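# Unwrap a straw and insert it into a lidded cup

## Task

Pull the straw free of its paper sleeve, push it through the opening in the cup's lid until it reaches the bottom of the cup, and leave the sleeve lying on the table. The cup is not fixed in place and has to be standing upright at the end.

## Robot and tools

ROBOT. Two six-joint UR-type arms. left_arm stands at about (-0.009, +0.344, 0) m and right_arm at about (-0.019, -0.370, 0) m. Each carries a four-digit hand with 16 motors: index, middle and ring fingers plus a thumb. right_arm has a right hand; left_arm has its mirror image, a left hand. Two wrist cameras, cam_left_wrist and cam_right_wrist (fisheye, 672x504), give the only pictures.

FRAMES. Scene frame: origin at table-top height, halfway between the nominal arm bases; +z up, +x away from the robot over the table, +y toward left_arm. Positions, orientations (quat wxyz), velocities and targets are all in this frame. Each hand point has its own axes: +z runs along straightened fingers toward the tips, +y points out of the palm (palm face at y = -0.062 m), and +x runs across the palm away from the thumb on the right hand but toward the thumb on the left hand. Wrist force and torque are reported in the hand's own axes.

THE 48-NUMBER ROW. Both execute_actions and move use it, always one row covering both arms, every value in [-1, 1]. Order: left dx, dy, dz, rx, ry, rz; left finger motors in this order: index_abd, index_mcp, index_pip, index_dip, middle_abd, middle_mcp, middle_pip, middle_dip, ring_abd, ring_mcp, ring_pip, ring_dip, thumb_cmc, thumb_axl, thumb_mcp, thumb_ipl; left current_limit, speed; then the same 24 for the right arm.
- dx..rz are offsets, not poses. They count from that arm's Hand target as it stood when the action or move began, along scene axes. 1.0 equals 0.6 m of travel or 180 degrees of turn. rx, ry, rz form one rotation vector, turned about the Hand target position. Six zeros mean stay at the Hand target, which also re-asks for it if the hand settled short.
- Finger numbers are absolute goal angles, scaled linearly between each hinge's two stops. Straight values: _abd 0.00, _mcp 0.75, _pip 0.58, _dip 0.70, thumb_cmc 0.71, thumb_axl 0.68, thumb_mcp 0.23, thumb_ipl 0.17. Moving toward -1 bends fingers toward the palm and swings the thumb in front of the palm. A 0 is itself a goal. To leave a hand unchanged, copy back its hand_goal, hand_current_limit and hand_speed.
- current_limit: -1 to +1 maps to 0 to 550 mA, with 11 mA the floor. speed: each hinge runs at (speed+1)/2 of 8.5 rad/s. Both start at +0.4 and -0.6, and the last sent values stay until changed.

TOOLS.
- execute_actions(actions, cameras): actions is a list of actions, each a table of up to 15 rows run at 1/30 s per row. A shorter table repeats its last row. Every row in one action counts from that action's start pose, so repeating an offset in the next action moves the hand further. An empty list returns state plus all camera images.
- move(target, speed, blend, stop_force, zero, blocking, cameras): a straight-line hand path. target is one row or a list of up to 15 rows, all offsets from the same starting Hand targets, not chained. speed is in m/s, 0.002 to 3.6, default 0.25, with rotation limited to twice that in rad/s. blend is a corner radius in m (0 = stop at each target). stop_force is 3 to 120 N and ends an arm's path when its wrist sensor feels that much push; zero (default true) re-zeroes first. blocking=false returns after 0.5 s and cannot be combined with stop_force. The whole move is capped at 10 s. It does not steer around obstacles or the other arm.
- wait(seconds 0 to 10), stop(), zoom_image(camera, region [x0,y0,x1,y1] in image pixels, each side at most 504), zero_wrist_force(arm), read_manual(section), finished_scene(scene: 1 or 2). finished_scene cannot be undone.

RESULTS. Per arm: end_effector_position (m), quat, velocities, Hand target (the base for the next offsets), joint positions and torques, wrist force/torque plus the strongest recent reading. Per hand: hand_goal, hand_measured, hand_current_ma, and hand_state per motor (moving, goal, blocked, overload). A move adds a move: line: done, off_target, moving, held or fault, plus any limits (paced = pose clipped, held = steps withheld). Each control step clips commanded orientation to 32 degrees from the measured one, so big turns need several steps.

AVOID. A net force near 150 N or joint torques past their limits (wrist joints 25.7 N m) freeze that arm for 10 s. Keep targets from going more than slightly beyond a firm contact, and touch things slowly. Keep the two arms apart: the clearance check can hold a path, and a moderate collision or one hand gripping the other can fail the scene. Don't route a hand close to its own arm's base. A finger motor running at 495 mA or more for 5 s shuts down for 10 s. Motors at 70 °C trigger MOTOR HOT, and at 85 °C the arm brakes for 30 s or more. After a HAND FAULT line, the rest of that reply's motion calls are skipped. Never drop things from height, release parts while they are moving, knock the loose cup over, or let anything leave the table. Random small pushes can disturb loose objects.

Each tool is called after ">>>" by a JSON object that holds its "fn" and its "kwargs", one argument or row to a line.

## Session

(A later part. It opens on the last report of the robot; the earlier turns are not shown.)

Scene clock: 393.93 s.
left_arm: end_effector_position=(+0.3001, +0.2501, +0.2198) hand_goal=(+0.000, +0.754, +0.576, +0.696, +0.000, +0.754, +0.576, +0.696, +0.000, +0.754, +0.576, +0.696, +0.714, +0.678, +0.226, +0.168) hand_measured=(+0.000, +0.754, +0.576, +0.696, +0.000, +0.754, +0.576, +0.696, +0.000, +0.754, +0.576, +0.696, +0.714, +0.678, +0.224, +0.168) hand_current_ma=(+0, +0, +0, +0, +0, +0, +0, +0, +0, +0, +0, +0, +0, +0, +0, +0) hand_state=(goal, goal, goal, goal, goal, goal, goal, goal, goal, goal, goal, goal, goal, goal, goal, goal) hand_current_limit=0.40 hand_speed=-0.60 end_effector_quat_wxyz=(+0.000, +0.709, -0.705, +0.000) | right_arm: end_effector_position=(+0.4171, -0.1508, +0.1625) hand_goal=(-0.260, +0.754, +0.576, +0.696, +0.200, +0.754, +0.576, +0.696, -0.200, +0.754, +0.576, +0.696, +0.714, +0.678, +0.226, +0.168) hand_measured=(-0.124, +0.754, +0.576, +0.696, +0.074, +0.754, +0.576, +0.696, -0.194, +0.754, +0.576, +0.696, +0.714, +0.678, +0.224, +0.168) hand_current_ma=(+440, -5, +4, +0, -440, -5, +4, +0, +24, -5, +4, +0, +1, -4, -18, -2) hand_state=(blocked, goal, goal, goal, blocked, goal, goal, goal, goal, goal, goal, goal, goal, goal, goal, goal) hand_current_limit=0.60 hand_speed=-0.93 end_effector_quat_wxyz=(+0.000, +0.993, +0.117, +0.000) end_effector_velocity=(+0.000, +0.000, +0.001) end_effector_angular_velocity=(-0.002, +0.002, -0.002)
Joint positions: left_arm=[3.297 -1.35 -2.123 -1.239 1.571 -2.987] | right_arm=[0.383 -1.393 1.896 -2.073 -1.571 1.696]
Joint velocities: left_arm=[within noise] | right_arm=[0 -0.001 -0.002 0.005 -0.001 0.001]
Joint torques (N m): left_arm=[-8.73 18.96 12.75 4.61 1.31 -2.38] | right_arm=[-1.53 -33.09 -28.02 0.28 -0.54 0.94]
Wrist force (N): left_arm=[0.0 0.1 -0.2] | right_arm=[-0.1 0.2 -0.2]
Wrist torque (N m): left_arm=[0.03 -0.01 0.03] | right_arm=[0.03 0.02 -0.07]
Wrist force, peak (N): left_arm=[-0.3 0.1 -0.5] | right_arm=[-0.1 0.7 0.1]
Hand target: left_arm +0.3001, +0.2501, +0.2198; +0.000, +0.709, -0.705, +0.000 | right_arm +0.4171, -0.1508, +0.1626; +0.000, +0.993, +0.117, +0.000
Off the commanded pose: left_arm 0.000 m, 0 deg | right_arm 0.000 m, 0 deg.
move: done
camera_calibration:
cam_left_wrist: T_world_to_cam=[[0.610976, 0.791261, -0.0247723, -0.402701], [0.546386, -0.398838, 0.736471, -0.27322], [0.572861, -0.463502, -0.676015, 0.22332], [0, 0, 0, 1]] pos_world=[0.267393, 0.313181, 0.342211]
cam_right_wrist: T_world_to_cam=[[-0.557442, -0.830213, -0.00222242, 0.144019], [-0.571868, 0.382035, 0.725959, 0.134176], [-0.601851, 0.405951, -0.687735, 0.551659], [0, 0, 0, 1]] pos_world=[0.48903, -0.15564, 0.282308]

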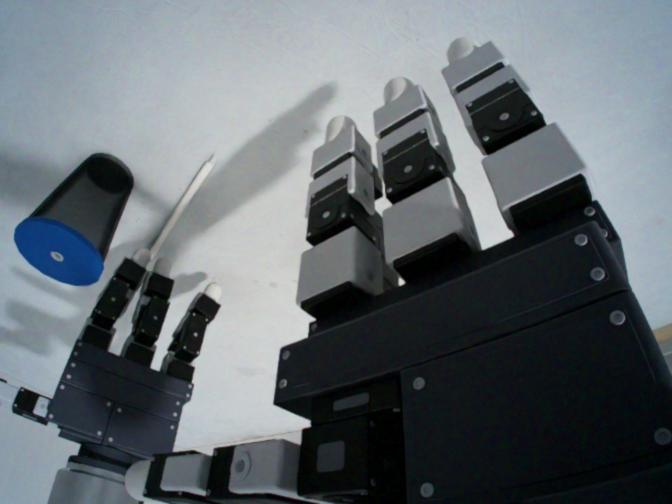

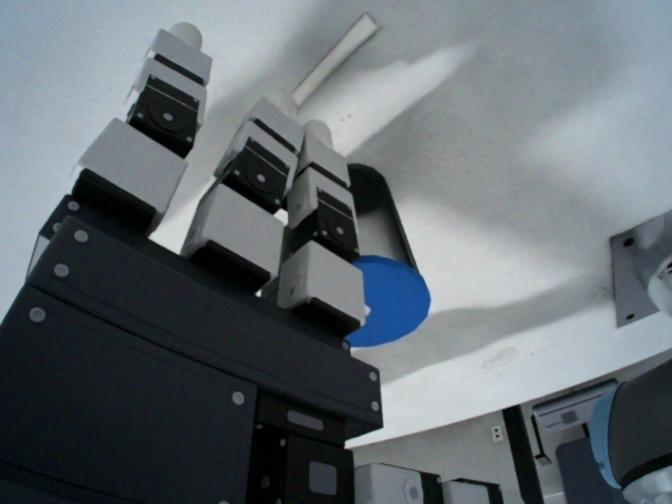

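>>> {"fn": "move", "kwargs": {
  "target": [0,0,0,0,0,0,0,0.754,0.576,0.696,0,0.754,0.576,0.696,0,0.754,0.576,0.696,0.714,0.678,0.226,0.168,0.4,-0.6,-0.0158,-0.0757,0,0,0,0,-0.15,0.754,0.576,0.696,0,-0.479,-0.737,-0.174,0.15,0.754,0.576,0.696,0.714,0.678,0.226,0.168,0.4,-0.7],
  "speed": 0.05,
  "cameras": ["all"]
}}

>>> {"fn": "zoom_image", "kwargs": {
  "camera": "cam_right_wrist",
  "region": [160, 0, 400, 240]
}}

>>> {"fn": "zoom_image", "kwargs": {
  "camera": "cam_left_wrist",
  "region": [40, 120, 260, 340]
}}

Scene clock: 455.23 s.
left_arm: end_effector_position=(+0.3001, +0.2501, +0.2198) hand_goal=(+0.000, +0.754, +0.576, +0.696, +0.000, +0.754, +0.576, +0.696, +0.000, +0.754, +0.576, +0.696, +0.714, +0.678, +0.226, +0.168) hand_measured=(+0.000, +0.754, +0.576, +0.696, +0.000, +0.754, +0.576, +0.696, +0.000, +0.754, +0.576, +0.696, +0.714, +0.678, +0.224, +0.168) hand_current_ma=(+0, +0, +0, +0, +0, +0, +0, +0, +0, +0, +0, +0, +0, +0, +0, +0) hand_state=(goal, goal, goal, goal, goal, goal, goal, goal, goal, goal, goal, goal, goal, goal, goal, goal) hand_current_limit=0.40 hand_speed=-0.60 end_effector_quat_wxyz=(+0.000, +0.709, -0.705, +0.000) | right_arm: end_effector_position=(+0.4077, -0.1961, +0.1626) hand_goal=(-0.150, +0.754, +0.576, +0.696, +0.000, -0.478, -0.736, -0.174, +0.150, +0.754, +0.576, +0.696, +0.714, +0.678, +0.226, +0.168) hand_measured=(-0.146, +0.750, +0.572, +0.696, +0.002, -0.426, -0.696, -0.168, +0.144, +0.754, +0.576, +0.696, +0.714, +0.678, +0.224, +0.168) hand_current_ma=(+21, -26, -17, -1, +13, +277, +201, +26, -22, -5, +4, +0, +1, -4, -18, -2) hand_state=(goal, goal, goal, goal, goal, blocked, blocked, goal, goal, goal, goal, goal, goal, goal, goal, goal) hand_current_limit=0.40 hand_speed=-0.70 end_effector_quat_wxyz=(+0.000, +0.993, +0.117, +0.000)
Joint positions: left_arm=[3.297 -1.35 -2.123 -1.239 1.571 -2.987] | right_arm=[0.303 -1.468 1.983 -2.085 -1.571 1.616]
Joint torques (N m): left_arm=[-9.5 18.64 11.85 4.54 0.95 -2.35] | right_arm=[-9.72 -28.79 -12.74 -5.32 1.07 -1.9]
Wrist force (N): left_arm=[0.0 0.1 -0.2] | right_arm=[-0.2 0.2 -0.1]
Wrist torque (N m): left_arm=[0.02 -0.02 0.03] | right_arm=[0.09 0.03 0.03]
Wrist force, peak (N): left_arm=[0.0 0.4 -0.5] | right_arm=[-0.1 0.6 0.0]
Hand target: left_arm +0.3001, +0.2501, +0.2198; +0.000, +0.709, -0.705, +0.000 | right_arm +0.4077, -0.1962, +0.1626; +0.000, +0.993, +0.117, +0.000
Off the commanded pose: left_arm 0.000 m, 0 deg | right_arm 0.000 m, 0 deg.
move: done
camera_calibration:
cam_left_wrist: T_world_to_cam=[[0.610976, 0.791261, -0.0247723, -0.402701], [0.546386, -0.398838, 0.736471, -0.27322], [0.572861, -0.463502, -0.676015, 0.22332], [0, 0, 0, 1]] pos_world=[0.267393, 0.313181, 0.342211]
cam_right_wrist: T_world_to_cam=[[-0.557442, -0.830213, -0.00222242, 0.101171], [-0.571868, 0.382035, 0.725959, 0.146034], [-0.601851, 0.405951, -0.687735, 0.56446], [0, 0, 0, 1]] pos_world=[0.47963, -0.20094, 0.282408]

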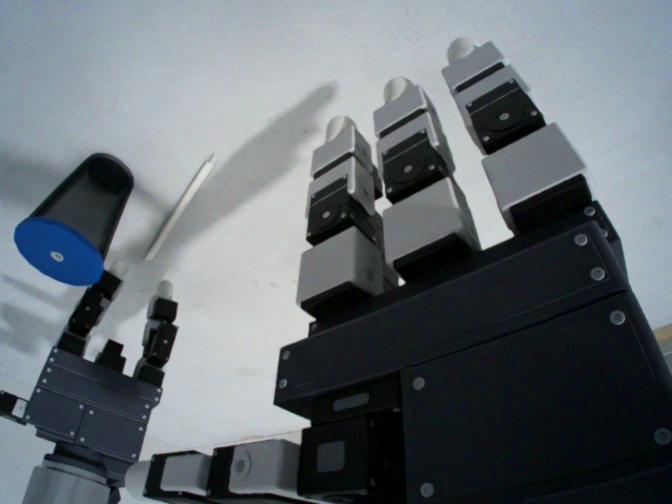

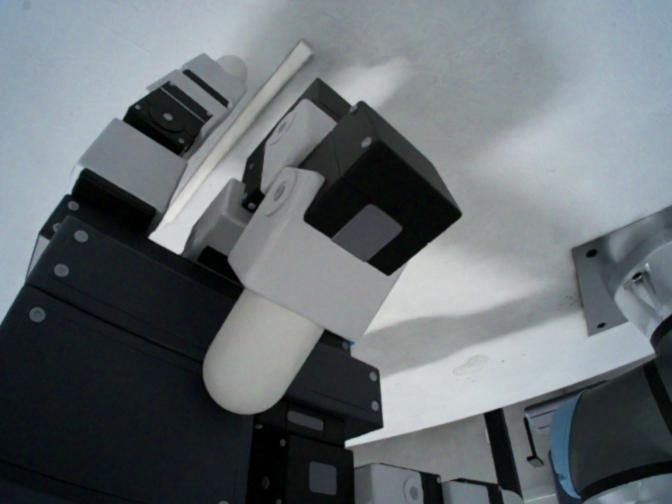

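Scaled by 2.100 from the camera's 672x504 image, which has a finer 960x720 frame.

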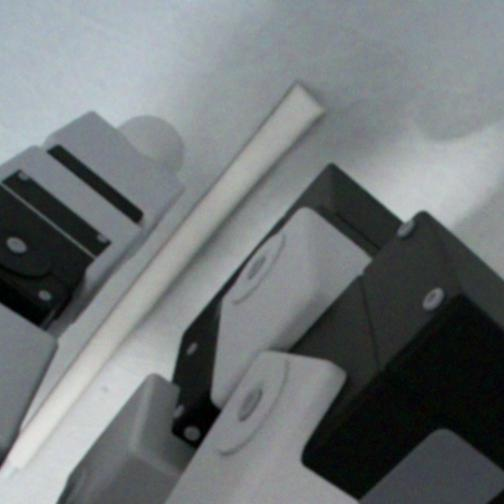

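Scaled by 2.291 from the camera's 672x504 image, which has a finer 960x720 frame.

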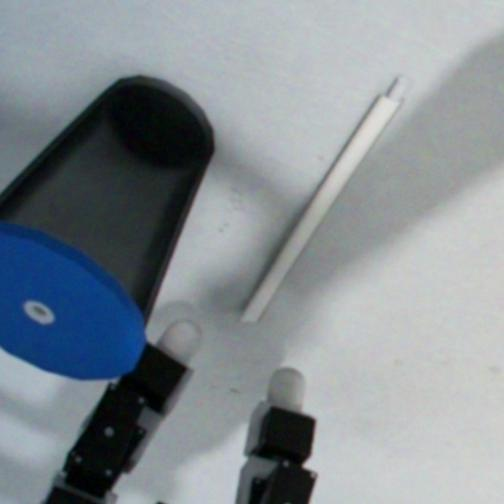

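>>> {"fn": "move", "kwargs": {
  "target": [
    [0,0,0,0,0,0,0,0.754,0.576,0.696,0,0.754,0.576,0.696,0,0.754,0.576,0.696,0.714,0.678,0.226,0.168,0.4,-0.6,-0.002,0.0082,-0.045,0,0,0,-0.267,0.754,0.576,0.696,0,-0.40,-0.67,-0.16,0.267,0.754,0.576,0.696,0.714,0.678,0.226,0.168,0.4,-0.8]
  ],
  "speed": 0.06,
  "cameras": ["all"]
}}

>>> {"fn": "zoom_image", "kwargs": {
  "camera": "cam_right_wrist",
  "region": [160, 0, 400, 240]
}}

>>> {"fn": "zoom_image", "kwargs": {
  "camera": "cam_left_wrist",
  "region": [40, 120, 260, 340]
}}

Scene clock: 480.17 s.
left_arm: end_effector_position=(+0.3001, +0.2501, +0.2198) hand_goal=(+0.000, +0.754, +0.576, +0.696, +0.000, +0.754, +0.576, +0.696, +0.000, +0.754, +0.576, +0.696, +0.714, +0.678, +0.226, +0.168) hand_measured=(+0.000, +0.754, +0.576, +0.696, +0.000, +0.754, +0.576, +0.696, +0.000, +0.754, +0.576, +0.696, +0.714, +0.678, +0.224, +0.168) hand_current_ma=(+0, +0, +0, +0, +0, +0, +0, +0, +0, +0, +0, +0, +0, +0, +0, +0) hand_state=(goal, goal, goal, goal, goal, goal, goal, goal, goal, goal, goal, goal, goal, goal, goal, goal) hand_current_limit=0.40 hand_speed=-0.60 end_effector_quat_wxyz=(+0.000, +0.709, -0.705, +0.000) | right_arm: end_effector_position=(+0.4064, -0.1913, +0.1357) hand_goal=(-0.266, +0.754, +0.576, +0.696, +0.000, -0.400, -0.670, -0.160, +0.268, +0.754, +0.576, +0.696, +0.714, +0.678, +0.226, +0.168) hand_measured=(-0.260, +0.750, +0.572, +0.696, +0.002, -0.394, -0.672, -0.162, +0.262, +0.754, +0.576, +0.696, +0.714, +0.678, +0.224, +0.168) hand_current_ma=(+25, -25, -17, -1, +13, +31, -9, -10, -28, -5, +4, +0, +1, -4, -18, -2) hand_state=(goal, goal, goal, goal, goal, goal, goal, goal, goal, goal, goal, goal, goal, goal, goal, goal) hand_current_limit=0.40 hand_speed=-0.80 end_effector_quat_wxyz=(+0.000, +0.993, +0.117, +0.000)
Joint positions: left_arm=[3.297 -1.35 -2.123 -1.239 1.571 -2.987] | right_arm=[0.313 -1.428 2.017 -2.16 -1.571 1.627]
Joint torques (N m): left_arm=[-9.01 18.07 12.89 4.51 1.13 -2.32] | right_arm=[6.84 -15.97 -11.73 -5.52 -0.99 1.59]
Wrist force (N): left_arm=[0.1 0.1 -0.1] | right_arm=[0.0 0.2 0.2]
Wrist torque (N m): left_arm=[0.01 -0.03 0.04] | right_arm=[0.06 -0.01 -0.05]
Wrist force, peak (N): left_arm=[-0.1 0.0 -0.6] | right_arm=[-0.4 0.6 -0.1]
Hand target: left_arm +0.3001, +0.2501, +0.2198; +0.000, +0.709, -0.705, +0.000 | right_arm +0.4065, -0.1913, +0.1356; +0.000, +0.993, +0.117, +0.000
Off the commanded pose: left_arm 0.000 m, 0 deg | right_arm 0.000 m, 0 deg.
move: done
camera_calibration:
cam_left_wrist: T_world_to_cam=[[0.610976, 0.791261, -0.0247723, -0.402701], [0.546386, -0.398838, 0.736471, -0.27322], [0.572861, -0.463502, -0.676015, 0.22332], [0, 0, 0, 1]] pos_world=[0.267393, 0.313181, 0.342211]
cam_right_wrist: T_world_to_cam=[[-0.55741, -0.830234, -0.00230129, 0.104428], [-0.571814, 0.381897, 0.726074, 0.16296], [-0.601933, 0.406037, -0.687613, 0.543314], [0, 0, 0, 1]] pos_world=[0.47843, -0.19614, 0.255509]

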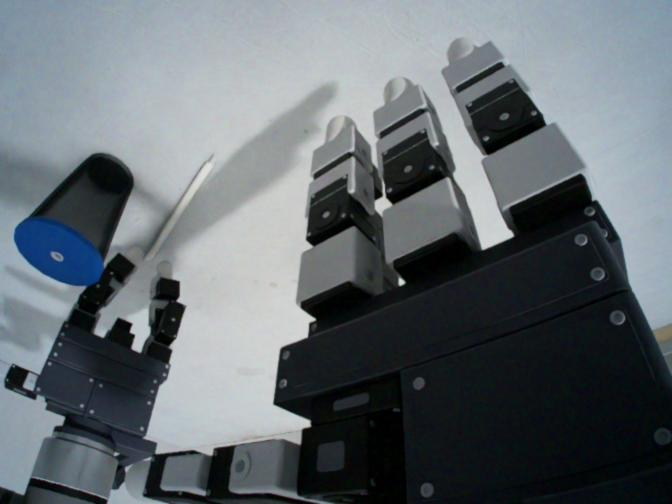

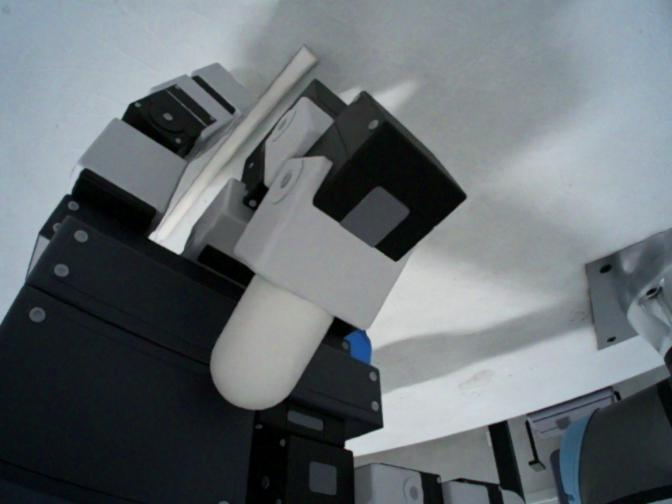

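Scaled by 2.100 from the camera's 672x504 image, which has a finer 960x720 frame.

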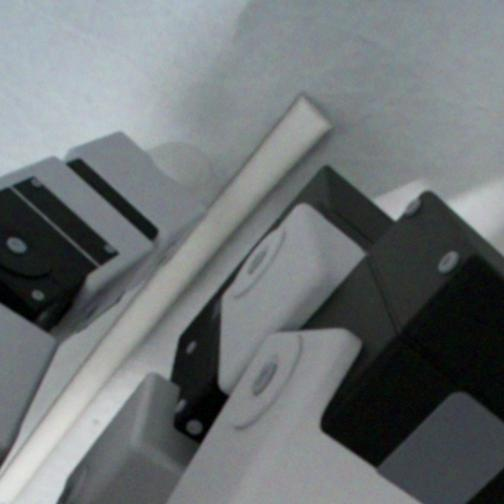

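Scaled by 2.291 from the camera's 672x504 image, which has a finer 960x720 frame.

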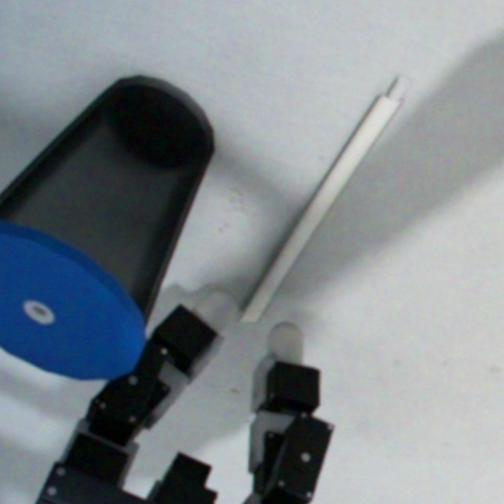

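>>> {"fn": "move", "kwargs": {
  "target": [
    [0,0,0,0,0,0,0,0.754,0.576,0.696,0,0.754,0.576,0.696,0,0.754,0.576,0.696,0.714,0.678,0.226,0.168,0.4,-0.6,0,0,-0.038,0,0,0,-0.266,0.754,0.576,0.696,0,-0.40,-0.67,-0.16,0.268,0.754,0.576,0.696,0.714,0.678,0.226,0.168,0.4,-0.9]
  ],
  "speed": 0.01,
  "stop_force": 3,
  "cameras": ["all"]
}}

>>> {"fn": "zoom_image", "kwargs": {
  "camera": "cam_right_wrist",
  "region": [160, 0, 400, 240]
}}

>>> {"fn": "zoom_image", "kwargs": {
  "camera": "cam_left_wrist",
  "region": [40, 120, 260, 340]
}}

Scene clock: 488.30 s.
left_arm: end_effector_position=(+0.3001, +0.2501, +0.2198) hand_goal=(+0.000, +0.754, +0.576, +0.696, +0.000, +0.754, +0.576, +0.696, +0.000, +0.754, +0.576, +0.696, +0.714, +0.678, +0.226, +0.168) hand_measured=(+0.000, +0.754, +0.576, +0.696, +0.000, +0.754, +0.576, +0.696, +0.000, +0.754, +0.576, +0.696, +0.714, +0.678, +0.224, +0.168) hand_current_ma=(+0, +0, +0, +0, +0, +0, +0, +0, +0, +0, +0, +0, +0, +0, +0, +0) hand_state=(goal, goal, goal, goal, goal, goal, goal, goal, goal, goal, goal, goal, goal, goal, goal, goal) hand_current_limit=0.40 hand_speed=-0.60 end_effector_quat_wxyz=(+0.000, +0.709, -0.705, +0.000) | right_arm: end_effector_position=(+0.4065, -0.1913, +0.1188) hand_goal=(-0.266, +0.754, +0.576, +0.696, +0.000, -0.400, -0.670, -0.160, +0.268, +0.754, +0.576, +0.696, +0.714, +0.678, +0.226, +0.168) hand_measured=(-0.260, +0.750, +0.572, +0.696, +0.002, -0.394, -0.672, -0.162, +0.264, +0.754, +0.576, +0.696, +0.714, +0.678, +0.224, +0.168) hand_current_ma=(+25, -25, -17, -1, +13, +31, -9, -10, -20, -5, +4, +0, +1, -4, -18, -2) hand_state=(goal, goal, goal, goal, goal, goal, goal, goal, goal, goal, goal, goal, goal, goal, goal, goal) hand_current_limit=0.40 hand_speed=-0.90 end_effector_quat_wxyz=(+0.000, +0.993, +0.117, +0.000)
Joint positions: left_arm=[3.297 -1.35 -2.123 -1.239 1.571 -2.987] | right_arm=[0.313 -1.403 2.04 -2.207 -1.571 1.627]
Joint torques (N m): left_arm=[-9.11 17.44 12.47 4.52 0.99 -2.22] | right_arm=[6.5 -29.69 -24.71 0.81 -0.35 1.47]
Wrist force (N): left_arm=[-0.1 -0.1 -0.2] | right_arm=[0.2 0.1 -3.8]
Wrist torque (N m): left_arm=[0.01 0.00 0.02] | right_arm=[0.36 0.12 -0.04]
Wrist force, peak (N): left_arm=[0.0 0.5 -0.3] | right_arm=[-0.5 0.0 -12.2]
Hand target: left_arm +0.3001, +0.2501, +0.2198; +0.000, +0.709, -0.705, +0.000 | right_arm +0.4065, -0.1913, +0.1188; +0.000, +0.993, +0.117, +0.000 (not the last commanded pose)
Off the commanded pose: left_arm 0.000 m, 0 deg | right_arm 0.006 m, 0 deg.
move: contact (right_arm)
camera_calibration:
cam_left_wrist: T_world_to_cam=[[0.610976, 0.791261, -0.0247723, -0.402701], [0.546386, -0.398838, 0.736471, -0.27322], [0.572861, -0.463502, -0.676015, 0.22332], [0, 0, 0, 1]] pos_world=[0.267393, 0.313181, 0.342211]
cam_right_wrist: T_world_to_cam=[[-0.557442, -0.830213, -0.00222329, 0.10439], [-0.571826, 0.382005, 0.726008, 0.175346], [-0.601892, 0.405979, -0.687683, 0.53161], [0, 0, 0, 1]] pos_world=[0.47843, -0.19614, 0.238508]

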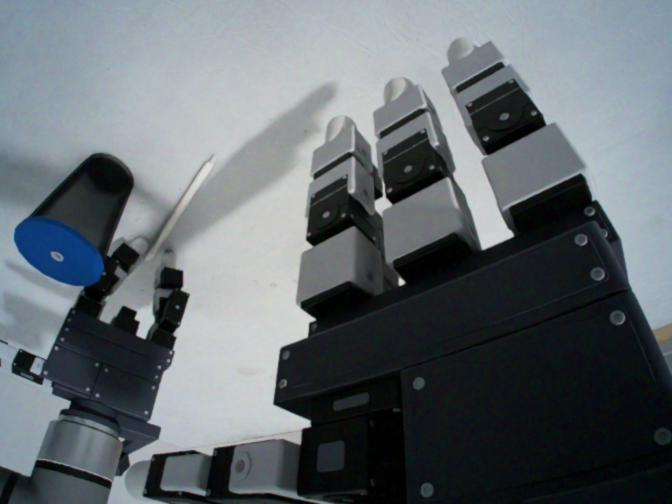

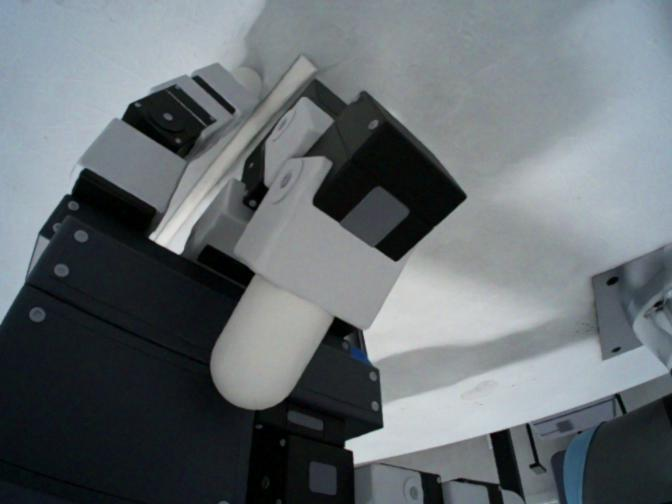

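Scaled by 2.100 from the camera's 672x504 image, which has a finer 960x720 frame.

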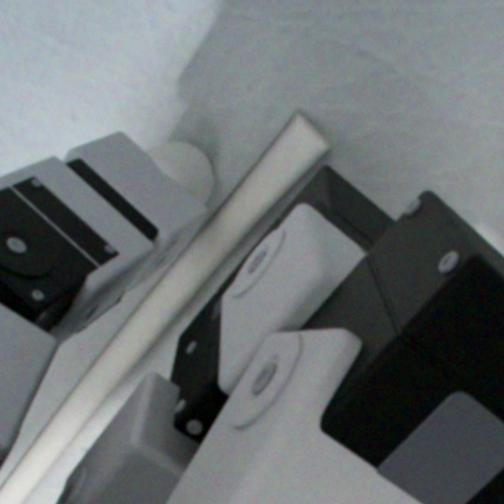

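Scaled by 2.291 from the camera's 672x504 image, which has a finer 960x720 frame.

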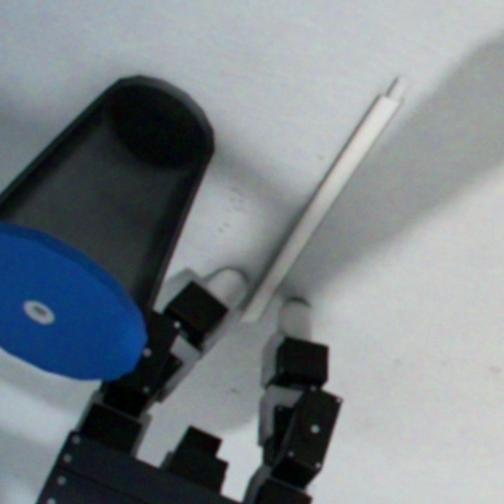

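>>> {"fn": "move", "kwargs": {
  "target": [
    [0,0,0,0,0,0,0,0.754,0.576,0.696,0,0.754,0.576,0.696,0,0.754,0.576,0.696,0.714,0.678,0.226,0.168,0.4,-0.6,0,0,0,0,0,0,-0.30,0.754,0.576,0.696,0,-0.40,-0.67,-0.16,0.30,0.754,0.576,0.696,0.714,0.678,0.226,0.168,0.4,-0.93]
  ],
  "speed": 0.01
}}

>>> {"fn": "move", "kwargs": {
  "target": [
    [0,0,0,0,0,0,0,0.754,0.576,0.696,0,0.754,0.576,0.696,0,0.754,0.576,0.696,0.714,0.678,0.226,0.168,0.4,-0.6,0,0,-0.0025,0,0,0,-0.30,0.754,0.576,0.696,0,-0.40,-0.67,-0.16,0.30,0.754,0.576,0.696,0.714,0.678,0.226,0.168,0.4,-0.93]
  ],
  "speed": 0.005,
  "stop_force": 3
}}

>>> {"fn": "move", "kwargs": {
  "target": [
    [0,0,0,0,0,0,0,0.754,0.576,0.696,0,0.754,0.576,0.696,0,0.754,0.576,0.696,0.714,0.678,0.226,0.168,0.4,-0.6,0,0,0,0,0,0,-0.42,0.754,0.576,0.696,0,-0.40,-0.67,-0.16,0.42,0.754,0.576,0.696,0.714,0.678,0.226,0.168,0.6,-0.94]
  ],
  "speed": 0.01,
  "cameras": ["all"]
}}

>>> {"fn": "zoom_image", "kwargs": {
  "camera": "cam_right_wrist",
  "region": [160, 0, 400, 240]
}}

>>> {"fn": "zoom_image", "kwargs": {
  "camera": "cam_left_wrist",
  "region": [40, 120, 260, 340]
}}

Scene clock: 500.30 s.
left_arm: end_effector_position=(+0.3001, +0.2501, +0.2198) hand_goal=(+0.000, +0.754, +0.576, +0.696, +0.000, +0.754, +0.576, +0.696, +0.000, +0.754, +0.576, +0.696, +0.714, +0.678, +0.226, +0.168) hand_measured=(+0.000, +0.754, +0.576, +0.696, +0.000, +0.754, +0.576, +0.696, +0.000, +0.754, +0.576, +0.696, +0.714, +0.678, +0.224, +0.168) hand_current_ma=(+0, +0, +0, +0, +0, +0, +0, +0, +0, +0, +0, +0, +0, +0, +0, +0) hand_state=(goal, goal, goal, goal, goal, goal, goal, goal, goal, goal, goal, goal, goal, goal, goal, goal) hand_current_limit=0.40 hand_speed=-0.60 end_effector_quat_wxyz=(+0.000, +0.709, -0.705, +0.000) | right_arm: end_effector_position=(+0.4065, -0.1913, +0.1188) hand_goal=(-0.300, +0.754, +0.576, +0.696, +0.000, -0.400, -0.670, -0.160, +0.300, +0.754, +0.576, +0.696, +0.714, +0.678, +0.226, +0.168) hand_measured=(-0.262, +0.750, +0.572, +0.696, +0.002, -0.394, -0.672, -0.162, +0.264, +0.754, +0.576, +0.696, +0.714, +0.678, +0.224, +0.168) hand_current_ma=(+164, -25, -17, -1, +13, +31, -9, -10, -156, -5, +4, +0, +1, -4, -18, -2) hand_state=(blocked, goal, goal, goal, goal, goal, goal, goal, blocked, goal, goal, goal, goal, goal, goal, goal) hand_current_limit=0.40 hand_speed=-0.93 end_effector_quat_wxyz=(+0.000, +0.993, +0.117, +0.000)
Joint positions: left_arm=[3.297 -1.35 -2.123 -1.239 1.571 -2.987] | right_arm=[0.313 -1.403 2.04 -2.207 -1.571 1.627]
Joint torques (N m): left_arm=[-8.63 17 13.59 4.34 0.94 -1.97] | right_arm=[6.49 -30.12 -25.28 0.55 -0.38 1.47]
Wrist force (N): left_arm=[0.2 0.2 -0.1] | right_arm=[0.1 0.4 -3.6]
Wrist torque (N m): left_arm=[0.04 -0.03 0.05] | right_arm=[0.38 0.08 -0.04]
Wrist force, peak (N): left_arm=[0.3 0.2 -0.5] | right_arm=[0.1 0.3 -4.2]
Hand target: left_arm +0.3001, +0.2501, +0.2198; +0.000, +0.709, -0.705, +0.000 | right_arm +0.4065, -0.1913, +0.1188; +0.000, +0.993, +0.117, +0.000
Off the commanded pose: left_arm 0.000 m, 0 deg | right_arm 0.000 m, 0 deg.
move: done

Scene clock: 501.63 s.
left_arm: end_effector_position=(+0.3001, +0.2501, +0.2198) hand_goal=(+0.000, +0.754, +0.576, +0.696, +0.000, +0.754, +0.576, +0.696, +0.000, +0.754, +0.576, +0.696, +0.714, +0.678, +0.226, +0.168) hand_measured=(+0.000, +0.754, +0.576, +0.696, +0.000, +0.754, +0.576, +0.696, +0.000, +0.754, +0.576, +0.696, +0.714, +0.678, +0.224, +0.168) hand_current_ma=(+0, +0, +0, +0, +0, +0, +0, +0, +0, +0, +0, +0, +0, +0, +0, +0) hand_state=(goal, goal, goal, goal, goal, goal, goal, goal, goal, goal, goal, goal, goal, goal, goal, goal) hand_current_limit=0.40 hand_speed=-0.60 end_effector_quat_wxyz=(+0.000, +0.709, -0.705, +0.000) | right_arm: end_effector_position=(+0.4065, -0.1913, +0.1186) hand_goal=(-0.300, +0.754, +0.576, +0.696, +0.000, -0.400, -0.670, -0.160, +0.300, +0.754, +0.576, +0.696, +0.714, +0.678, +0.226, +0.168) hand_measured=(-0.262, +0.750, +0.572, +0.696, +0.002, -0.394, -0.672, -0.162, +0.266, +0.754, +0.576, +0.696, +0.714, +0.678, +0.224, +0.168) hand_current_ma=(+164, -25, -17, -1, +13, +31, -9, -10, -150, -5, +4, +0, +1, -4, -18, -2) hand_state=(blocked, goal, goal, goal, goal, goal, goal, goal, blocked, goal, goal, goal, goal, goal, goal, goal) hand_current_limit=0.40 hand_speed=-0.93 end_effector_quat_wxyz=(+0.000, +0.993, +0.117, +0.000)
Joint positions: left_arm=[3.297 -1.35 -2.123 -1.239 1.571 -2.987] | right_arm=[0.313 -1.403 2.04 -2.208 -1.571 1.627]
Joint torques (N m): left_arm=[-8.41 16.97 12.15 4.48 0.94 -2.15] | right_arm=[6.9 -28.2 -23.52 0.74 -0.18 1.37]
Wrist force (N): left_arm=[0.1 0.0 -0.2] | right_arm=[-0.2 0.2 -7.3]
Wrist torque (N m): left_arm=[0.02 -0.01 0.03] | right_arm=[0.66 0.10 -0.07]
Wrist force, peak (N): left_arm=[0.1 0.2 -0.5] | right_arm=[-0.2 0.1 -9.9]
Hand target: left_arm +0.3001, +0.2501, +0.2198; +0.000, +0.709, -0.705, +0.000 | right_arm +0.4065, -0.1913, +0.1186; +0.000, +0.993, +0.117, +0.000 (not the last commanded pose)
Off the commanded pose: left_arm 0.000 m, 0 deg | right_arm 0.001 m, 0 deg.
move: contact (right_arm)

Scene clock: 502.27 s.
left_arm: end_effector_position=(+0.3001, +0.2501, +0.2198) hand_goal=(+0.000, +0.754, +0.576, +0.696, +0.000, +0.754, +0.576, +0.696, +0.000, +0.754, +0.576, +0.696, +0.714, +0.678, +0.226, +0.168) hand_measured=(+0.000, +0.754, +0.576, +0.696, +0.000, +0.754, +0.576, +0.696, +0.000, +0.754, +0.576, +0.696, +0.714, +0.678, +0.224, +0.168) hand_current_ma=(+0, +0, +0, +0, +0, +0, +0, +0, +0, +0, +0, +0, +0, +0, +0, +0) hand_state=(goal, goal, goal, goal, goal, goal, goal, goal, goal, goal, goal, goal, goal, goal, goal, goal) hand_current_limit=0.40 hand_speed=-0.60 end_effector_quat_wxyz=(+0.000, +0.709, -0.705, +0.000) | right_arm: end_effector_position=(+0.4065, -0.1913, +0.1186) hand_goal=(-0.420, +0.754, +0.576, +0.696, +0.000, -0.400, -0.670, -0.160, +0.420, +0.754, +0.576, +0.696, +0.714, +0.678, +0.226, +0.168) hand_measured=(-0.384, +0.750, +0.572, +0.696, +0.002, -0.394, -0.672, -0.162, +0.380, +0.754, +0.576, +0.696, +0.714, +0.678, +0.224, +0.168) hand_current_ma=(+161, -25, -17, -1, +13, +31, -9, -10, -178, -5, +4, +0, +1, -4, -18, -2) hand_state=(blocked, goal, goal, goal, goal, goal, goal, goal, blocked, goal, goal, goal, goal, goal, goal, goal) hand_current_limit=0.60 hand_speed=-0.94 end_effector_quat_wxyz=(+0.000, +0.993, +0.117, +0.000)
Joint positions: left_arm=[3.297 -1.35 -2.123 -1.239 1.571 -2.987] | right_arm=[0.313 -1.403 2.04 -2.208 -1.571 1.627]
Joint torques (N m): left_arm=[-9.57 16.4 13.51 4.44 1.05 -2.14] | right_arm=[6.05 -29.24 -24.19 -0.72 -0.33 1.41]
Wrist force (N): left_arm=[0.1 0.4 -0.3] | right_arm=[-0.2 0.3 -0.2]
Wrist torque (N m): left_arm=[0.08 -0.02 0.03] | right_arm=[0.10 0.00 -0.07]
Wrist force, peak (N): left_arm=[0.1 0.4 -0.3] | right_arm=[-0.5 0.1 -7.1]
Hand target: left_arm +0.3001, +0.2501, +0.2198; +0.000, +0.709, -0.705, +0.000 | right_arm +0.4065, -0.1913, +0.1186; +0.000, +0.993, +0.117, +0.000
Off the commanded pose: left_arm 0.000 m, 0 deg | right_arm 0.000 m, 0 deg.
move: done
camera_calibration:
cam_left_wrist: T_world_to_cam=[[0.610976, 0.791261, -0.0247723, -0.402701], [0.546386, -0.398838, 0.736471, -0.27322], [0.572861, -0.463502, -0.676015, 0.22332], [0, 0, 0, 1]] pos_world=[0.267393, 0.313181, 0.342211]
cam_right_wrist: T_world_to_cam=[[-0.557394, -0.830245, -0.00228137, 0.104374], [-0.571914, 0.381967, 0.725958, 0.175465], [-0.601852, 0.40595, -0.687735, 0.531528], [0, 0, 0, 1]] pos_world=[0.47843, -0.196139, 0.238409]

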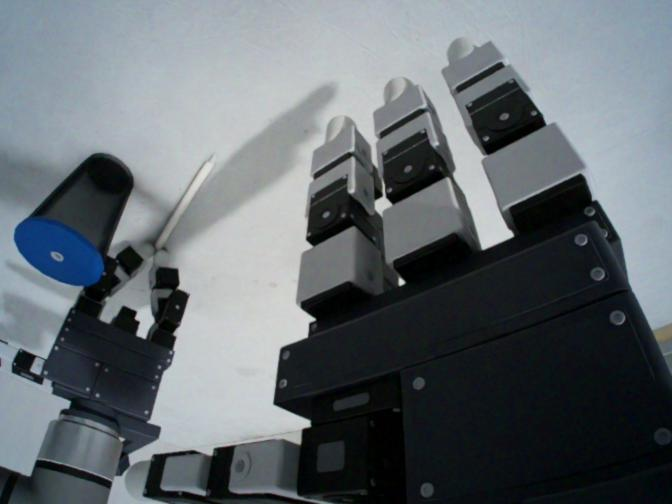

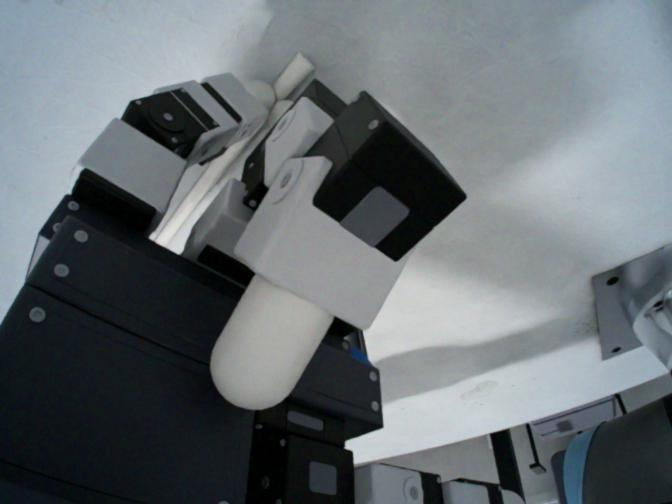

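Scaled by 2.100 from the camera's 672x504 image, which has a finer 960x720 frame.

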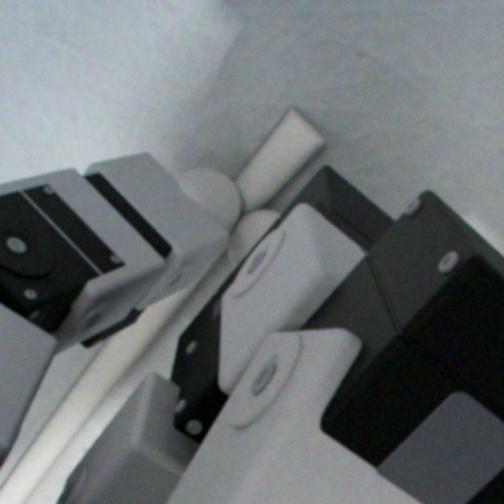

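Scaled by 2.291 from the camera's 672x504 image, which has a finer 960x720 frame.

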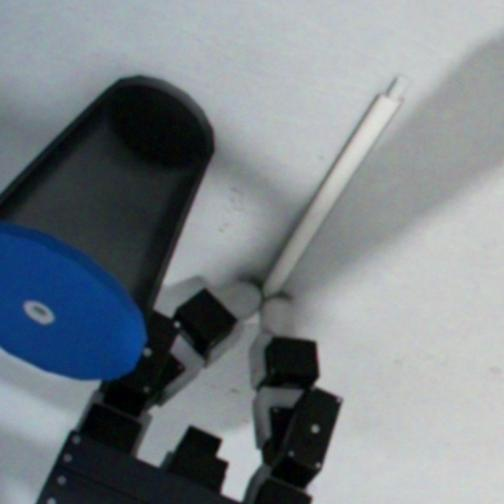

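>>> {"fn": "move", "kwargs": {
  "target": [
    [0,0,0,0,0,0,0,0.754,0.576,0.696,0,0.754,0.576,0.696,0,0.754,0.576,0.696,0.714,0.678,0.226,0.168,0.4,-0.6,0,0,0,0,0,0,-0.295,0.754,0.576,0.696,0,-0.40,-0.67,-0.16,0.295,0.754,0.576,0.696,0.714,0.678,0.226,0.168,0.6,-0.94]
  ],
  "speed": 0.01,
  "cameras": ["all"]
}}

>>> {"fn": "zoom_image", "kwargs": {
  "camera": "cam_right_wrist",
  "region": [160, 0, 400, 240]
}}

>>> {"fn": "zoom_image", "kwargs": {
  "camera": "cam_left_wrist",
  "region": [100, 200, 220, 320]
}}

Scene clock: 532.73 s.
left_arm: end_effector_position=(+0.3001, +0.2501, +0.2198) hand_goal=(+0.000, +0.754, +0.576, +0.696, +0.000, +0.754, +0.576, +0.696, +0.000, +0.754, +0.576, +0.696, +0.714, +0.678, +0.226, +0.168) hand_measured=(+0.000, +0.754, +0.576, +0.696, +0.000, +0.754, +0.576, +0.696, +0.000, +0.754, +0.576, +0.696, +0.714, +0.678, +0.224, +0.168) hand_current_ma=(+0, +0, +0, +0, +0, +0, +0, +0, +0, +0, +0, +0, +0, +0, +0, +0) hand_state=(goal, goal, goal, goal, goal, goal, goal, goal, goal, goal, goal, goal, goal, goal, goal, goal) hand_current_limit=0.40 hand_speed=-0.60 end_effector_quat_wxyz=(+0.000, +0.709, -0.705, +0.000) | right_arm: end_effector_position=(+0.4065, -0.1913, +0.1186) hand_goal=(-0.294, +0.754, +0.576, +0.696, +0.000, -0.400, -0.670, -0.160, +0.296, +0.754, +0.576, +0.696, +0.714, +0.678, +0.226, +0.168) hand_measured=(-0.296, +0.750, +0.572, +0.696, +0.002, -0.394, -0.672, -0.162, +0.298, +0.754, +0.576, +0.696, +0.714, +0.678, +0.224, +0.168) hand_current_ma=(-8, -25, -17, -1, +13, +31, -9, -10, +9, -5, +4, +0, +1, -4, -18, -2) hand_state=(goal, goal, goal, goal, goal, goal, goal, goal, goal, goal, goal, goal, goal, goal, goal, goal) hand_current_limit=0.60 hand_speed=-0.94 end_effector_quat_wxyz=(+0.000, +0.993, +0.117, +0.000)
Joint positions: left_arm=[3.297 -1.35 -2.123 -1.239 1.571 -2.987] | right_arm=[0.313 -1.403 2.04 -2.208 -1.571 1.627]
Joint torques (N m): left_arm=[-9.65 16.42 12.59 4.68 1.02 -2.35] | right_arm=[6.01 -29 -21.42 -4.98 -0.24 1.43]
Wrist force (N): left_arm=[0.1 0.0 -0.2] | right_arm=[0.1 0.2 0.2]
Wrist torque (N m): left_arm=[0.02 -0.02 0.04] | right_arm=[0.04 -0.02 -0.05]
Wrist force, peak (N): left_arm=[0.5 0.3 -0.4] | right_arm=[0.4 0.4 -0.6]
Hand target: left_arm +0.3001, +0.2501, +0.2198; +0.000, +0.709, -0.705, +0.000 | right_arm +0.4065, -0.1913, +0.1186; +0.000, +0.993, +0.117, +0.000
Off the commanded pose: left_arm 0.000 m, 0 deg | right_arm 0.000 m, 0 deg.
move: done
camera_calibration:
cam_left_wrist: T_world_to_cam=[[0.610976, 0.791261, -0.0247723, -0.402701], [0.546386, -0.398838, 0.736471, -0.27322], [0.572861, -0.463502, -0.676015, 0.22332], [0, 0, 0, 1]] pos_world=[0.267393, 0.313181, 0.342211]
cam_right_wrist: T_world_to_cam=[[-0.557411, -0.830234, -0.00237996, 0.104407], [-0.571924, 0.381903, 0.725985, 0.17545], [-0.601828, 0.406033, -0.687707, 0.531527], [0, 0, 0, 1]] pos_world=[0.47843, -0.19614, 0.238409]

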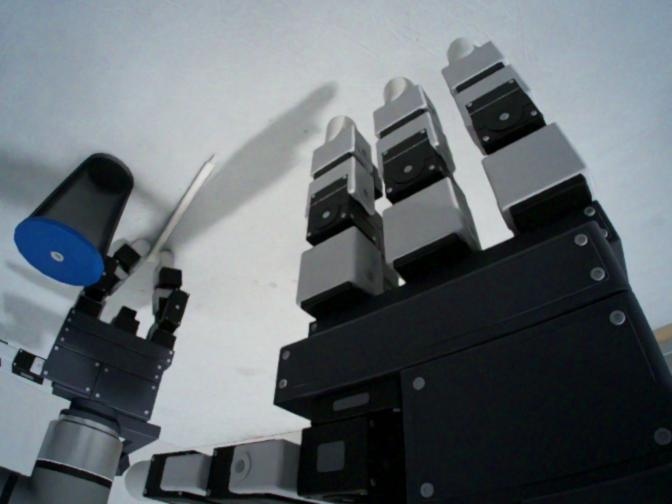

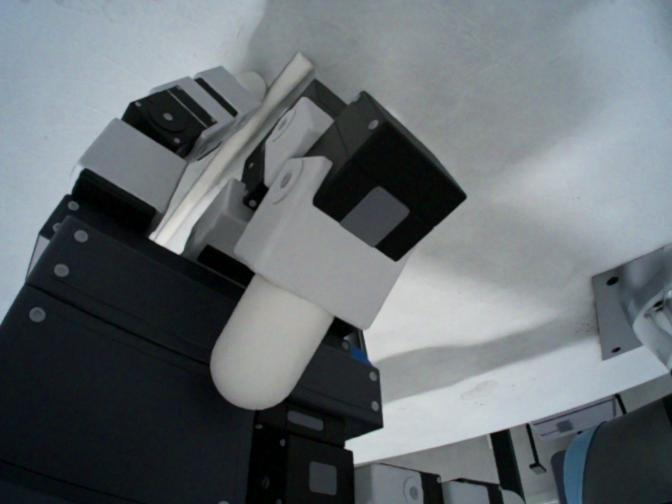

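Scaled by 2.100 from the camera's 672x504 image, which has a finer 960x720 frame.

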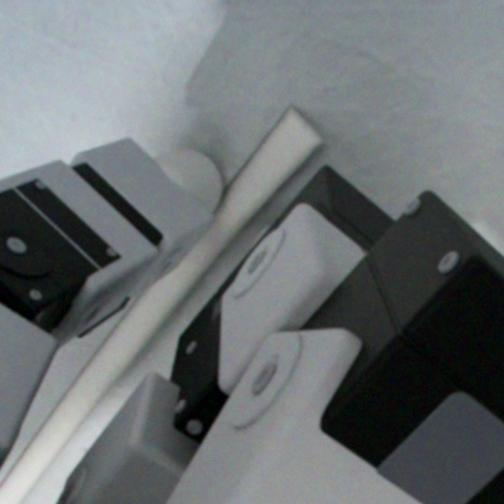

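Scaled by 4.200 from the camera's 672x504 image, which has a finer 960x720 frame.

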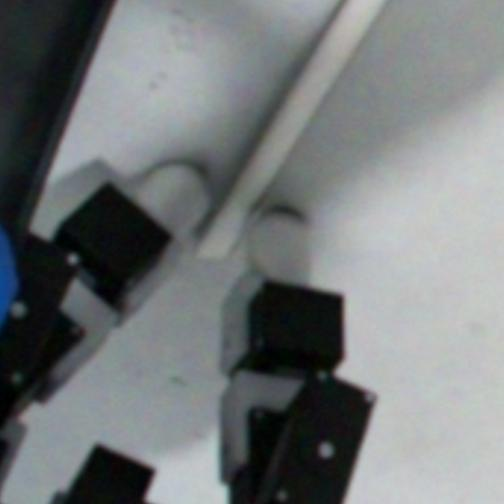

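>>> {"fn": "execute_actions", "kwargs": {
  "actions": [
    [[0,0,0,0,0,0,0,0.754,0.576,0.696,0,0.754,0.576,0.696,0,0.754,0.576,0.696,0.714,0.678,0.226,0.168,0.4,-0.6,0,0,-0.0002,0,0,0,-0.45,0.754,0.576,0.696,0,-0.40,-0.67,-0.16,0.45,0.754,0.576,0.696,0.714,0.678,0.226,0.168,0.75,-0.985],[0,0,0,0,0,0,0,0.754,0.576,0.696,0,0.754,0.576,0.696,0,0.754,0.576,0.696,0.714,0.678,0.226,0.168,0.4,-0.6,0,0,-0.0004,0,0,0,-0.45,0.754,0.576,0.696,0,-0.40,-0.67,-0.16,0.45,0.754,0.576,0.696,0.714,0.678,0.226,0.168,0.75,-0.985],[0,0,0,0,0,0,0,0.754,0.576,0.696,0,0.754,0.576,0.696,0,0.754,0.576,0.696,0.714,0.678,0.226,0.168,0.4,-0.6,0,0,-0.0006,0,0,0,-0.45,0.754,0.576,0.696,0,-0.40,-0.67,-0.16,0.45,0.754,0.576,0.696,0.714,0.678,0.226,0.168,0.75,-0.985],[0,0,0,0,0,0,0,0.754,0.576,0.696,0,0.754,0.576,0.696,0,0.754,0.576,0.696,0.714,0.678,0.226,0.168,0.4,-0.6,0,0,-0.0008,0,0,0,-0.45,0.754,0.576,0.696,0,-0.40,-0.67,-0.16,0.45,0.754,0.576,0.696,0.714,0.678,0.226,0.168,0.75,-0.985],[0,0,0,0,0,0,0,0.754,0.576,0.696,0,0.754,0.576,0.696,0,0.754,0.576,0.696,0.714,0.678,0.226,0.168,0.4,-0.6,0,0,-0.001,0,0,0,-0.45,0.754,0.576,0.696,0,-0.40,-0.67,-0.16,0.45,0.754,0.576,0.696,0.714,0.678,0.226,0.168,0.75,-0.985],[0,0,0,0,0,0,0,0.754,0.576,0.696,0,0.754,0.576,0.696,0,0.754,0.576,0.696,0.714,0.678,0.226,0.168,0.4,-0.6,0,0,-0.0012,0,0,0,-0.45,0.754,0.576,0.696,0,-0.40,-0.67,-0.16,0.45,0.754,0.576,0.696,0.714,0.678,0.226,0.168,0.75,-0.985],[0,0,0,0,0,0,0,0.754,0.576,0.696,0,0.754,0.576,0.696,0,0.754,0.576,0.696,0.714,0.678,0.226,0.168,0.4,-0.6,0,0,-0.0015,0,0,0,-0.45,0.754,0.576,0.696,0,-0.40,-0.67,-0.16,0.45,0.754,0.576,0.696,0.714,0.678,0.226,0.168,0.75,-0.985],[0,0,0,0,0,0,0,0.754,0.576,0.696,0,0.754,0.576,0.696,0,0.754,0.576,0.696,0.714,0.678,0.226,0.168,0.4,-0.6,0,0,-0.0018,0,0,0,-0.45,0.754,0.576,0.696,0,-0.40,-0.67,-0.16,0.45,0.754,0.576,0.696,0.714,0.678,0.226,0.168,0.75,-0.985],[0,0,0,0,0,0,0,0.754,0.576,0.696,0,0.754,0.576,0.696,0,0.754,0.576,0.696,0.714,0.678,0.226,0.168,0.4,-0.6,0,0,-0.0020,0,0,0,-0.45,0.754,0.576,0.696,0,-0.40,-0.67,-0.16,0.45,0.754,0.576,0.696,0.714,0.678,0.226,0.168,0.75,-0.985]],
    [[0,0,0,0,0,0,0,0.754,0.576,0.696,0,0.754,0.576,0.696,0,0.754,0.576,0.696,0.714,0.678,0.226,0.168,0.4,-0.6,0,0,-0.0003,0,0,0,-0.45,0.754,0.576,0.696,0,-0.40,-0.67,-0.16,0.45,0.754,0.576,0.696,0.714,0.678,0.226,0.168,0.75,-0.985],[0,0,0,0,0,0,0,0.754,0.576,0.696,0,0.754,0.576,0.696,0,0.754,0.576,0.696,0.714,0.678,0.226,0.168,0.4,-0.6,0,0,-0.0006,0,0,0,-0.45,0.754,0.576,0.696,0,-0.40,-0.67,-0.16,0.45,0.754,0.576,0.696,0.714,0.678,0.226,0.168,0.75,-0.985],[0,0,0,0,0,0,0,0.754,0.576,0.696,0,0.754,0.576,0.696,0,0.754,0.576,0.696,0.714,0.678,0.226,0.168,0.4,-0.6,0,0,-0.0009,0,0,0,-0.45,0.754,0.576,0.696,0,-0.40,-0.67,-0.16,0.45,0.754,0.576,0.696,0.714,0.678,0.226,0.168,0.75,-0.985],[0,0,0,0,0,0,0,0.754,0.576,0.696,0,0.754,0.576,0.696,0,0.754,0.576,0.696,0.714,0.678,0.226,0.168,0.4,-0.6,0,0,-0.0012,0,0,0,-0.45,0.754,0.576,0.696,0,-0.40,-0.67,-0.16,0.45,0.754,0.576,0.696,0.714,0.678,0.226,0.168,0.75,-0.985],[0,0,0,0,0,0,0,0.754,0.576,0.696,0,0.754,0.576,0.696,0,0.754,0.576,0.696,0.714,0.678,0.226,0.168,0.4,-0.6,0,0,-0.0015,0,0,0,-0.45,0.754,0.576,0.696,0,-0.40,-0.67,-0.16,0.45,0.754,0.576,0.696,0.714,0.678,0.226,0.168,0.75,-0.985],[0,0,0,0,0,0,0,0.754,0.576,0.696,0,0.754,0.576,0.696,0,0.754,0.576,0.696,0.714,0.678,0.226,0.168,0.4,-0.6,0,0,-0.0018,0,0,0,-0.45,0.754,0.576,0.696,0,-0.40,-0.67,-0.16,0.45,0.754,0.576,0.696,0.714,0.678,0.226,0.168,0.75,-0.985],[0,0,0,0,0,0,0,0.754,0.576,0.696,0,0.754,0.576,0.696,0,0.754,0.576,0.696,0.714,0.678,0.226,0.168,0.4,-0.6,0,0,-0.0020,0,0,0,-0.45,0.754,0.576,0.696,0,-0.40,-0.67,-0.16,0.45,0.754,0.576,0.696,0.714,0.678,0.226,0.168,0.75,-0.985]]
  ],
  "cameras": ["all"]
}}

>>> {"fn": "zoom_image", "kwargs": {
  "camera": "cam_right_wrist",
  "region": [160, 0, 400, 240]
}}

>>> {"fn": "zoom_image", "kwargs": {
  "camera": "cam_left_wrist",
  "region": [100, 200, 220, 320]
}}

Scene clock: 605.43 s.
left_arm: end_effector_position=(+0.3001, +0.2501, +0.2198) hand_goal=(+0.000, +0.754, +0.576, +0.696, +0.000, +0.754, +0.576, +0.696, +0.000, +0.754, +0.576, +0.696, +0.714, +0.678, +0.226, +0.168) hand_measured=(+0.000, +0.754, +0.576, +0.696, +0.000, +0.754, +0.576, +0.696, +0.000, +0.754, +0.576, +0.696, +0.714, +0.678, +0.224, +0.168) hand_current_ma=(+0, +0, +0, +0, +0, +0, +0, +0, +0, +0, +0, +0, +0, +0, +0, +0) hand_state=(goal, goal, goal, goal, goal, goal, goal, goal, goal, goal, goal, goal, goal, goal, goal, goal) hand_current_limit=0.40 hand_speed=-0.60 end_effector_quat_wxyz=(+0.000, +0.709, -0.705, +0.000) | right_arm: end_effector_position=(+0.4065, -0.1913, +0.1162) hand_goal=(-0.450, +0.754, +0.576, +0.696, +0.000, -0.400, -0.670, -0.160, +0.450, +0.754, +0.576, +0.696, +0.714, +0.678, +0.226, +0.168) hand_measured=(-0.334, +0.750, +0.572, +0.696, +0.002, -0.394, -0.672, -0.162, +0.338, +0.754, +0.576, +0.696, +0.714, +0.678, +0.224, +0.168) hand_current_ma=(+156, -25, -17, -1, +13, +31, -9, -10, -153, -5, +4, +0, +1, -4, -18, -2) hand_state=(moving, goal, goal, goal, goal, goal, goal, goal, moving, goal, goal, goal, goal, goal, goal, goal) hand_current_limit=0.75 hand_speed=-0.98 end_effector_quat_wxyz=(+0.000, +0.993, +0.117, +0.000)
Joint positions: left_arm=[3.297 -1.35 -2.123 -1.239 1.571 -2.987] | right_arm=[0.313 -1.399 2.043 -2.215 -1.571 1.627]
Joint torques (N m): left_arm=[-10.17 16.36 13.44 4.43 0.97 -2.23] | right_arm=[5.82 -10.99 -5.75 -4.2 -0.46 1.44]
Wrist force (N): left_arm=[0.0 0.2 -0.2] | right_arm=[-0.3 0.0 -13.4]
Wrist torque (N m): left_arm=[0.04 -0.01 0.02] | right_arm=[1.11 0.23 -0.08]
Wrist force, peak (N): left_arm=[-0.4 -0.1 -0.6] | right_arm=[-0.3 0.0 -13.4]
Hand target: left_arm +0.3001, +0.2501, +0.2198; +0.000, +0.709, -0.705, +0.000 | right_arm +0.4065, -0.1913, +0.1162; +0.000, +0.993, +0.117, +0.000
Off the commanded pose: left_arm 0.000 m, 0 deg | right_arm 0.000 m, 0 deg.
Step readings (end_effector_position of left_arm | right_arm):
0: (+0.3001, +0.2501, +0.2198) | (+0.4065, -0.1913, +0.1186)
1: (+0.3001, +0.2501, +0.2198) | (+0.4065, -0.1913, +0.1186)
2: (+0.3001, +0.2501, +0.2198) | (+0.4065, -0.1913, +0.1186)
4: (+0.3001, +0.2501, +0.2198) | (+0.4065, -0.1912, +0.1186)
8: (+0.3001, +0.2501, +0.2198) | (+0.4065, -0.1912, +0.1183)
15: (+0.3001, +0.2501, +0.2198) | (+0.4065, -0.1913, +0.1175)
16: (+0.3001, +0.2501, +0.2198) | (+0.4065, -0.1913, +0.1175)
17: (+0.3001, +0.2501, +0.2198) | (+0.4065, -0.1913, +0.1175)
19: (+0.3001, +0.2501, +0.2198) | (+0.4065, -0.1913, +0.1173)
23: (+0.3001, +0.2501, +0.2198) | (+0.4065, -0.1913, +0.1168)
30: (+0.3001, +0.2501, +0.2198) | (+0.4065, -0.1912, +0.1163)
camera_calibration:
cam_left_wrist: T_world_to_cam=[[0.610976, 0.791261, -0.0247723, -0.402701], [0.546386, -0.398838, 0.736471, -0.27322], [0.572861, -0.463502, -0.676015, 0.22332], [0, 0, 0, 1]] pos_world=[0.267393, 0.313181, 0.342211]
cam_right_wrist: T_world_to_cam=[[-0.557444, -0.830211, -0.00241888, 0.104431], [-0.571959, 0.381926, 0.725945, 0.177223], [-0.601763, 0.406057, -0.687749, 0.529861], [0, 0, 0, 1]] pos_world=[0.47843, -0.19614, 0.23601]

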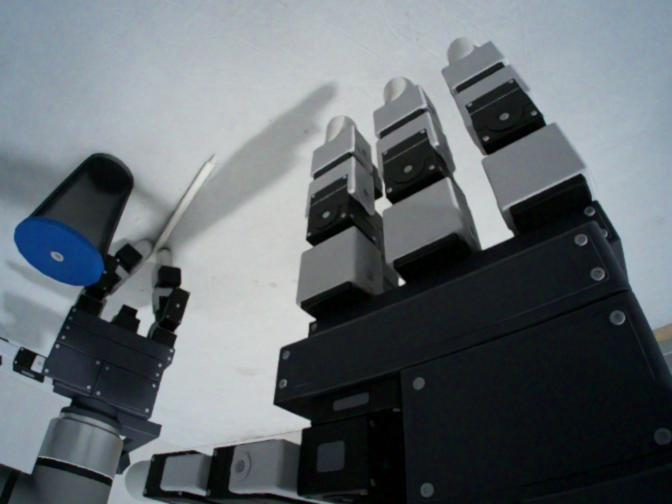

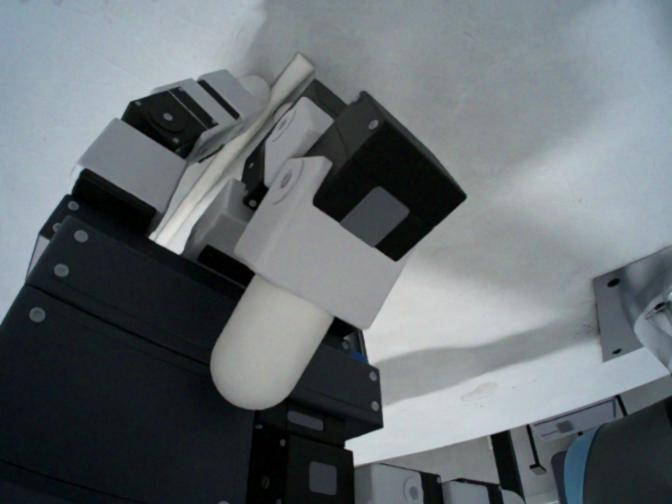

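Scaled by 2.100 from the camera's 672x504 image, which has a finer 960x720 frame.

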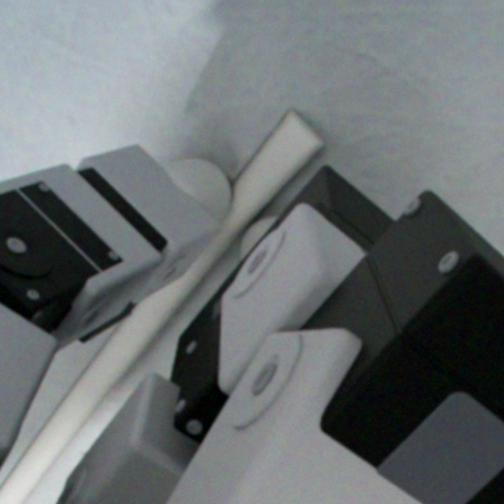

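Scaled by 4.200 from the camera's 672x504 image, which has a finer 960x720 frame.

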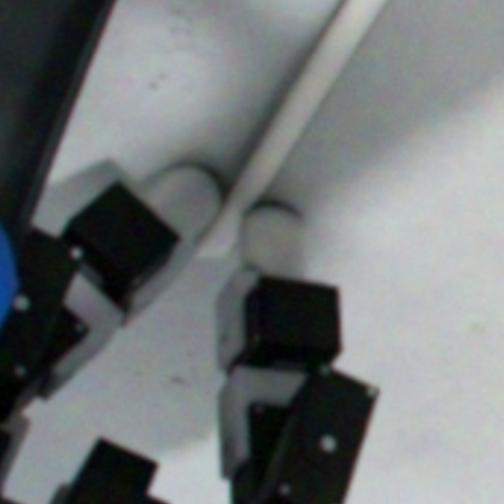

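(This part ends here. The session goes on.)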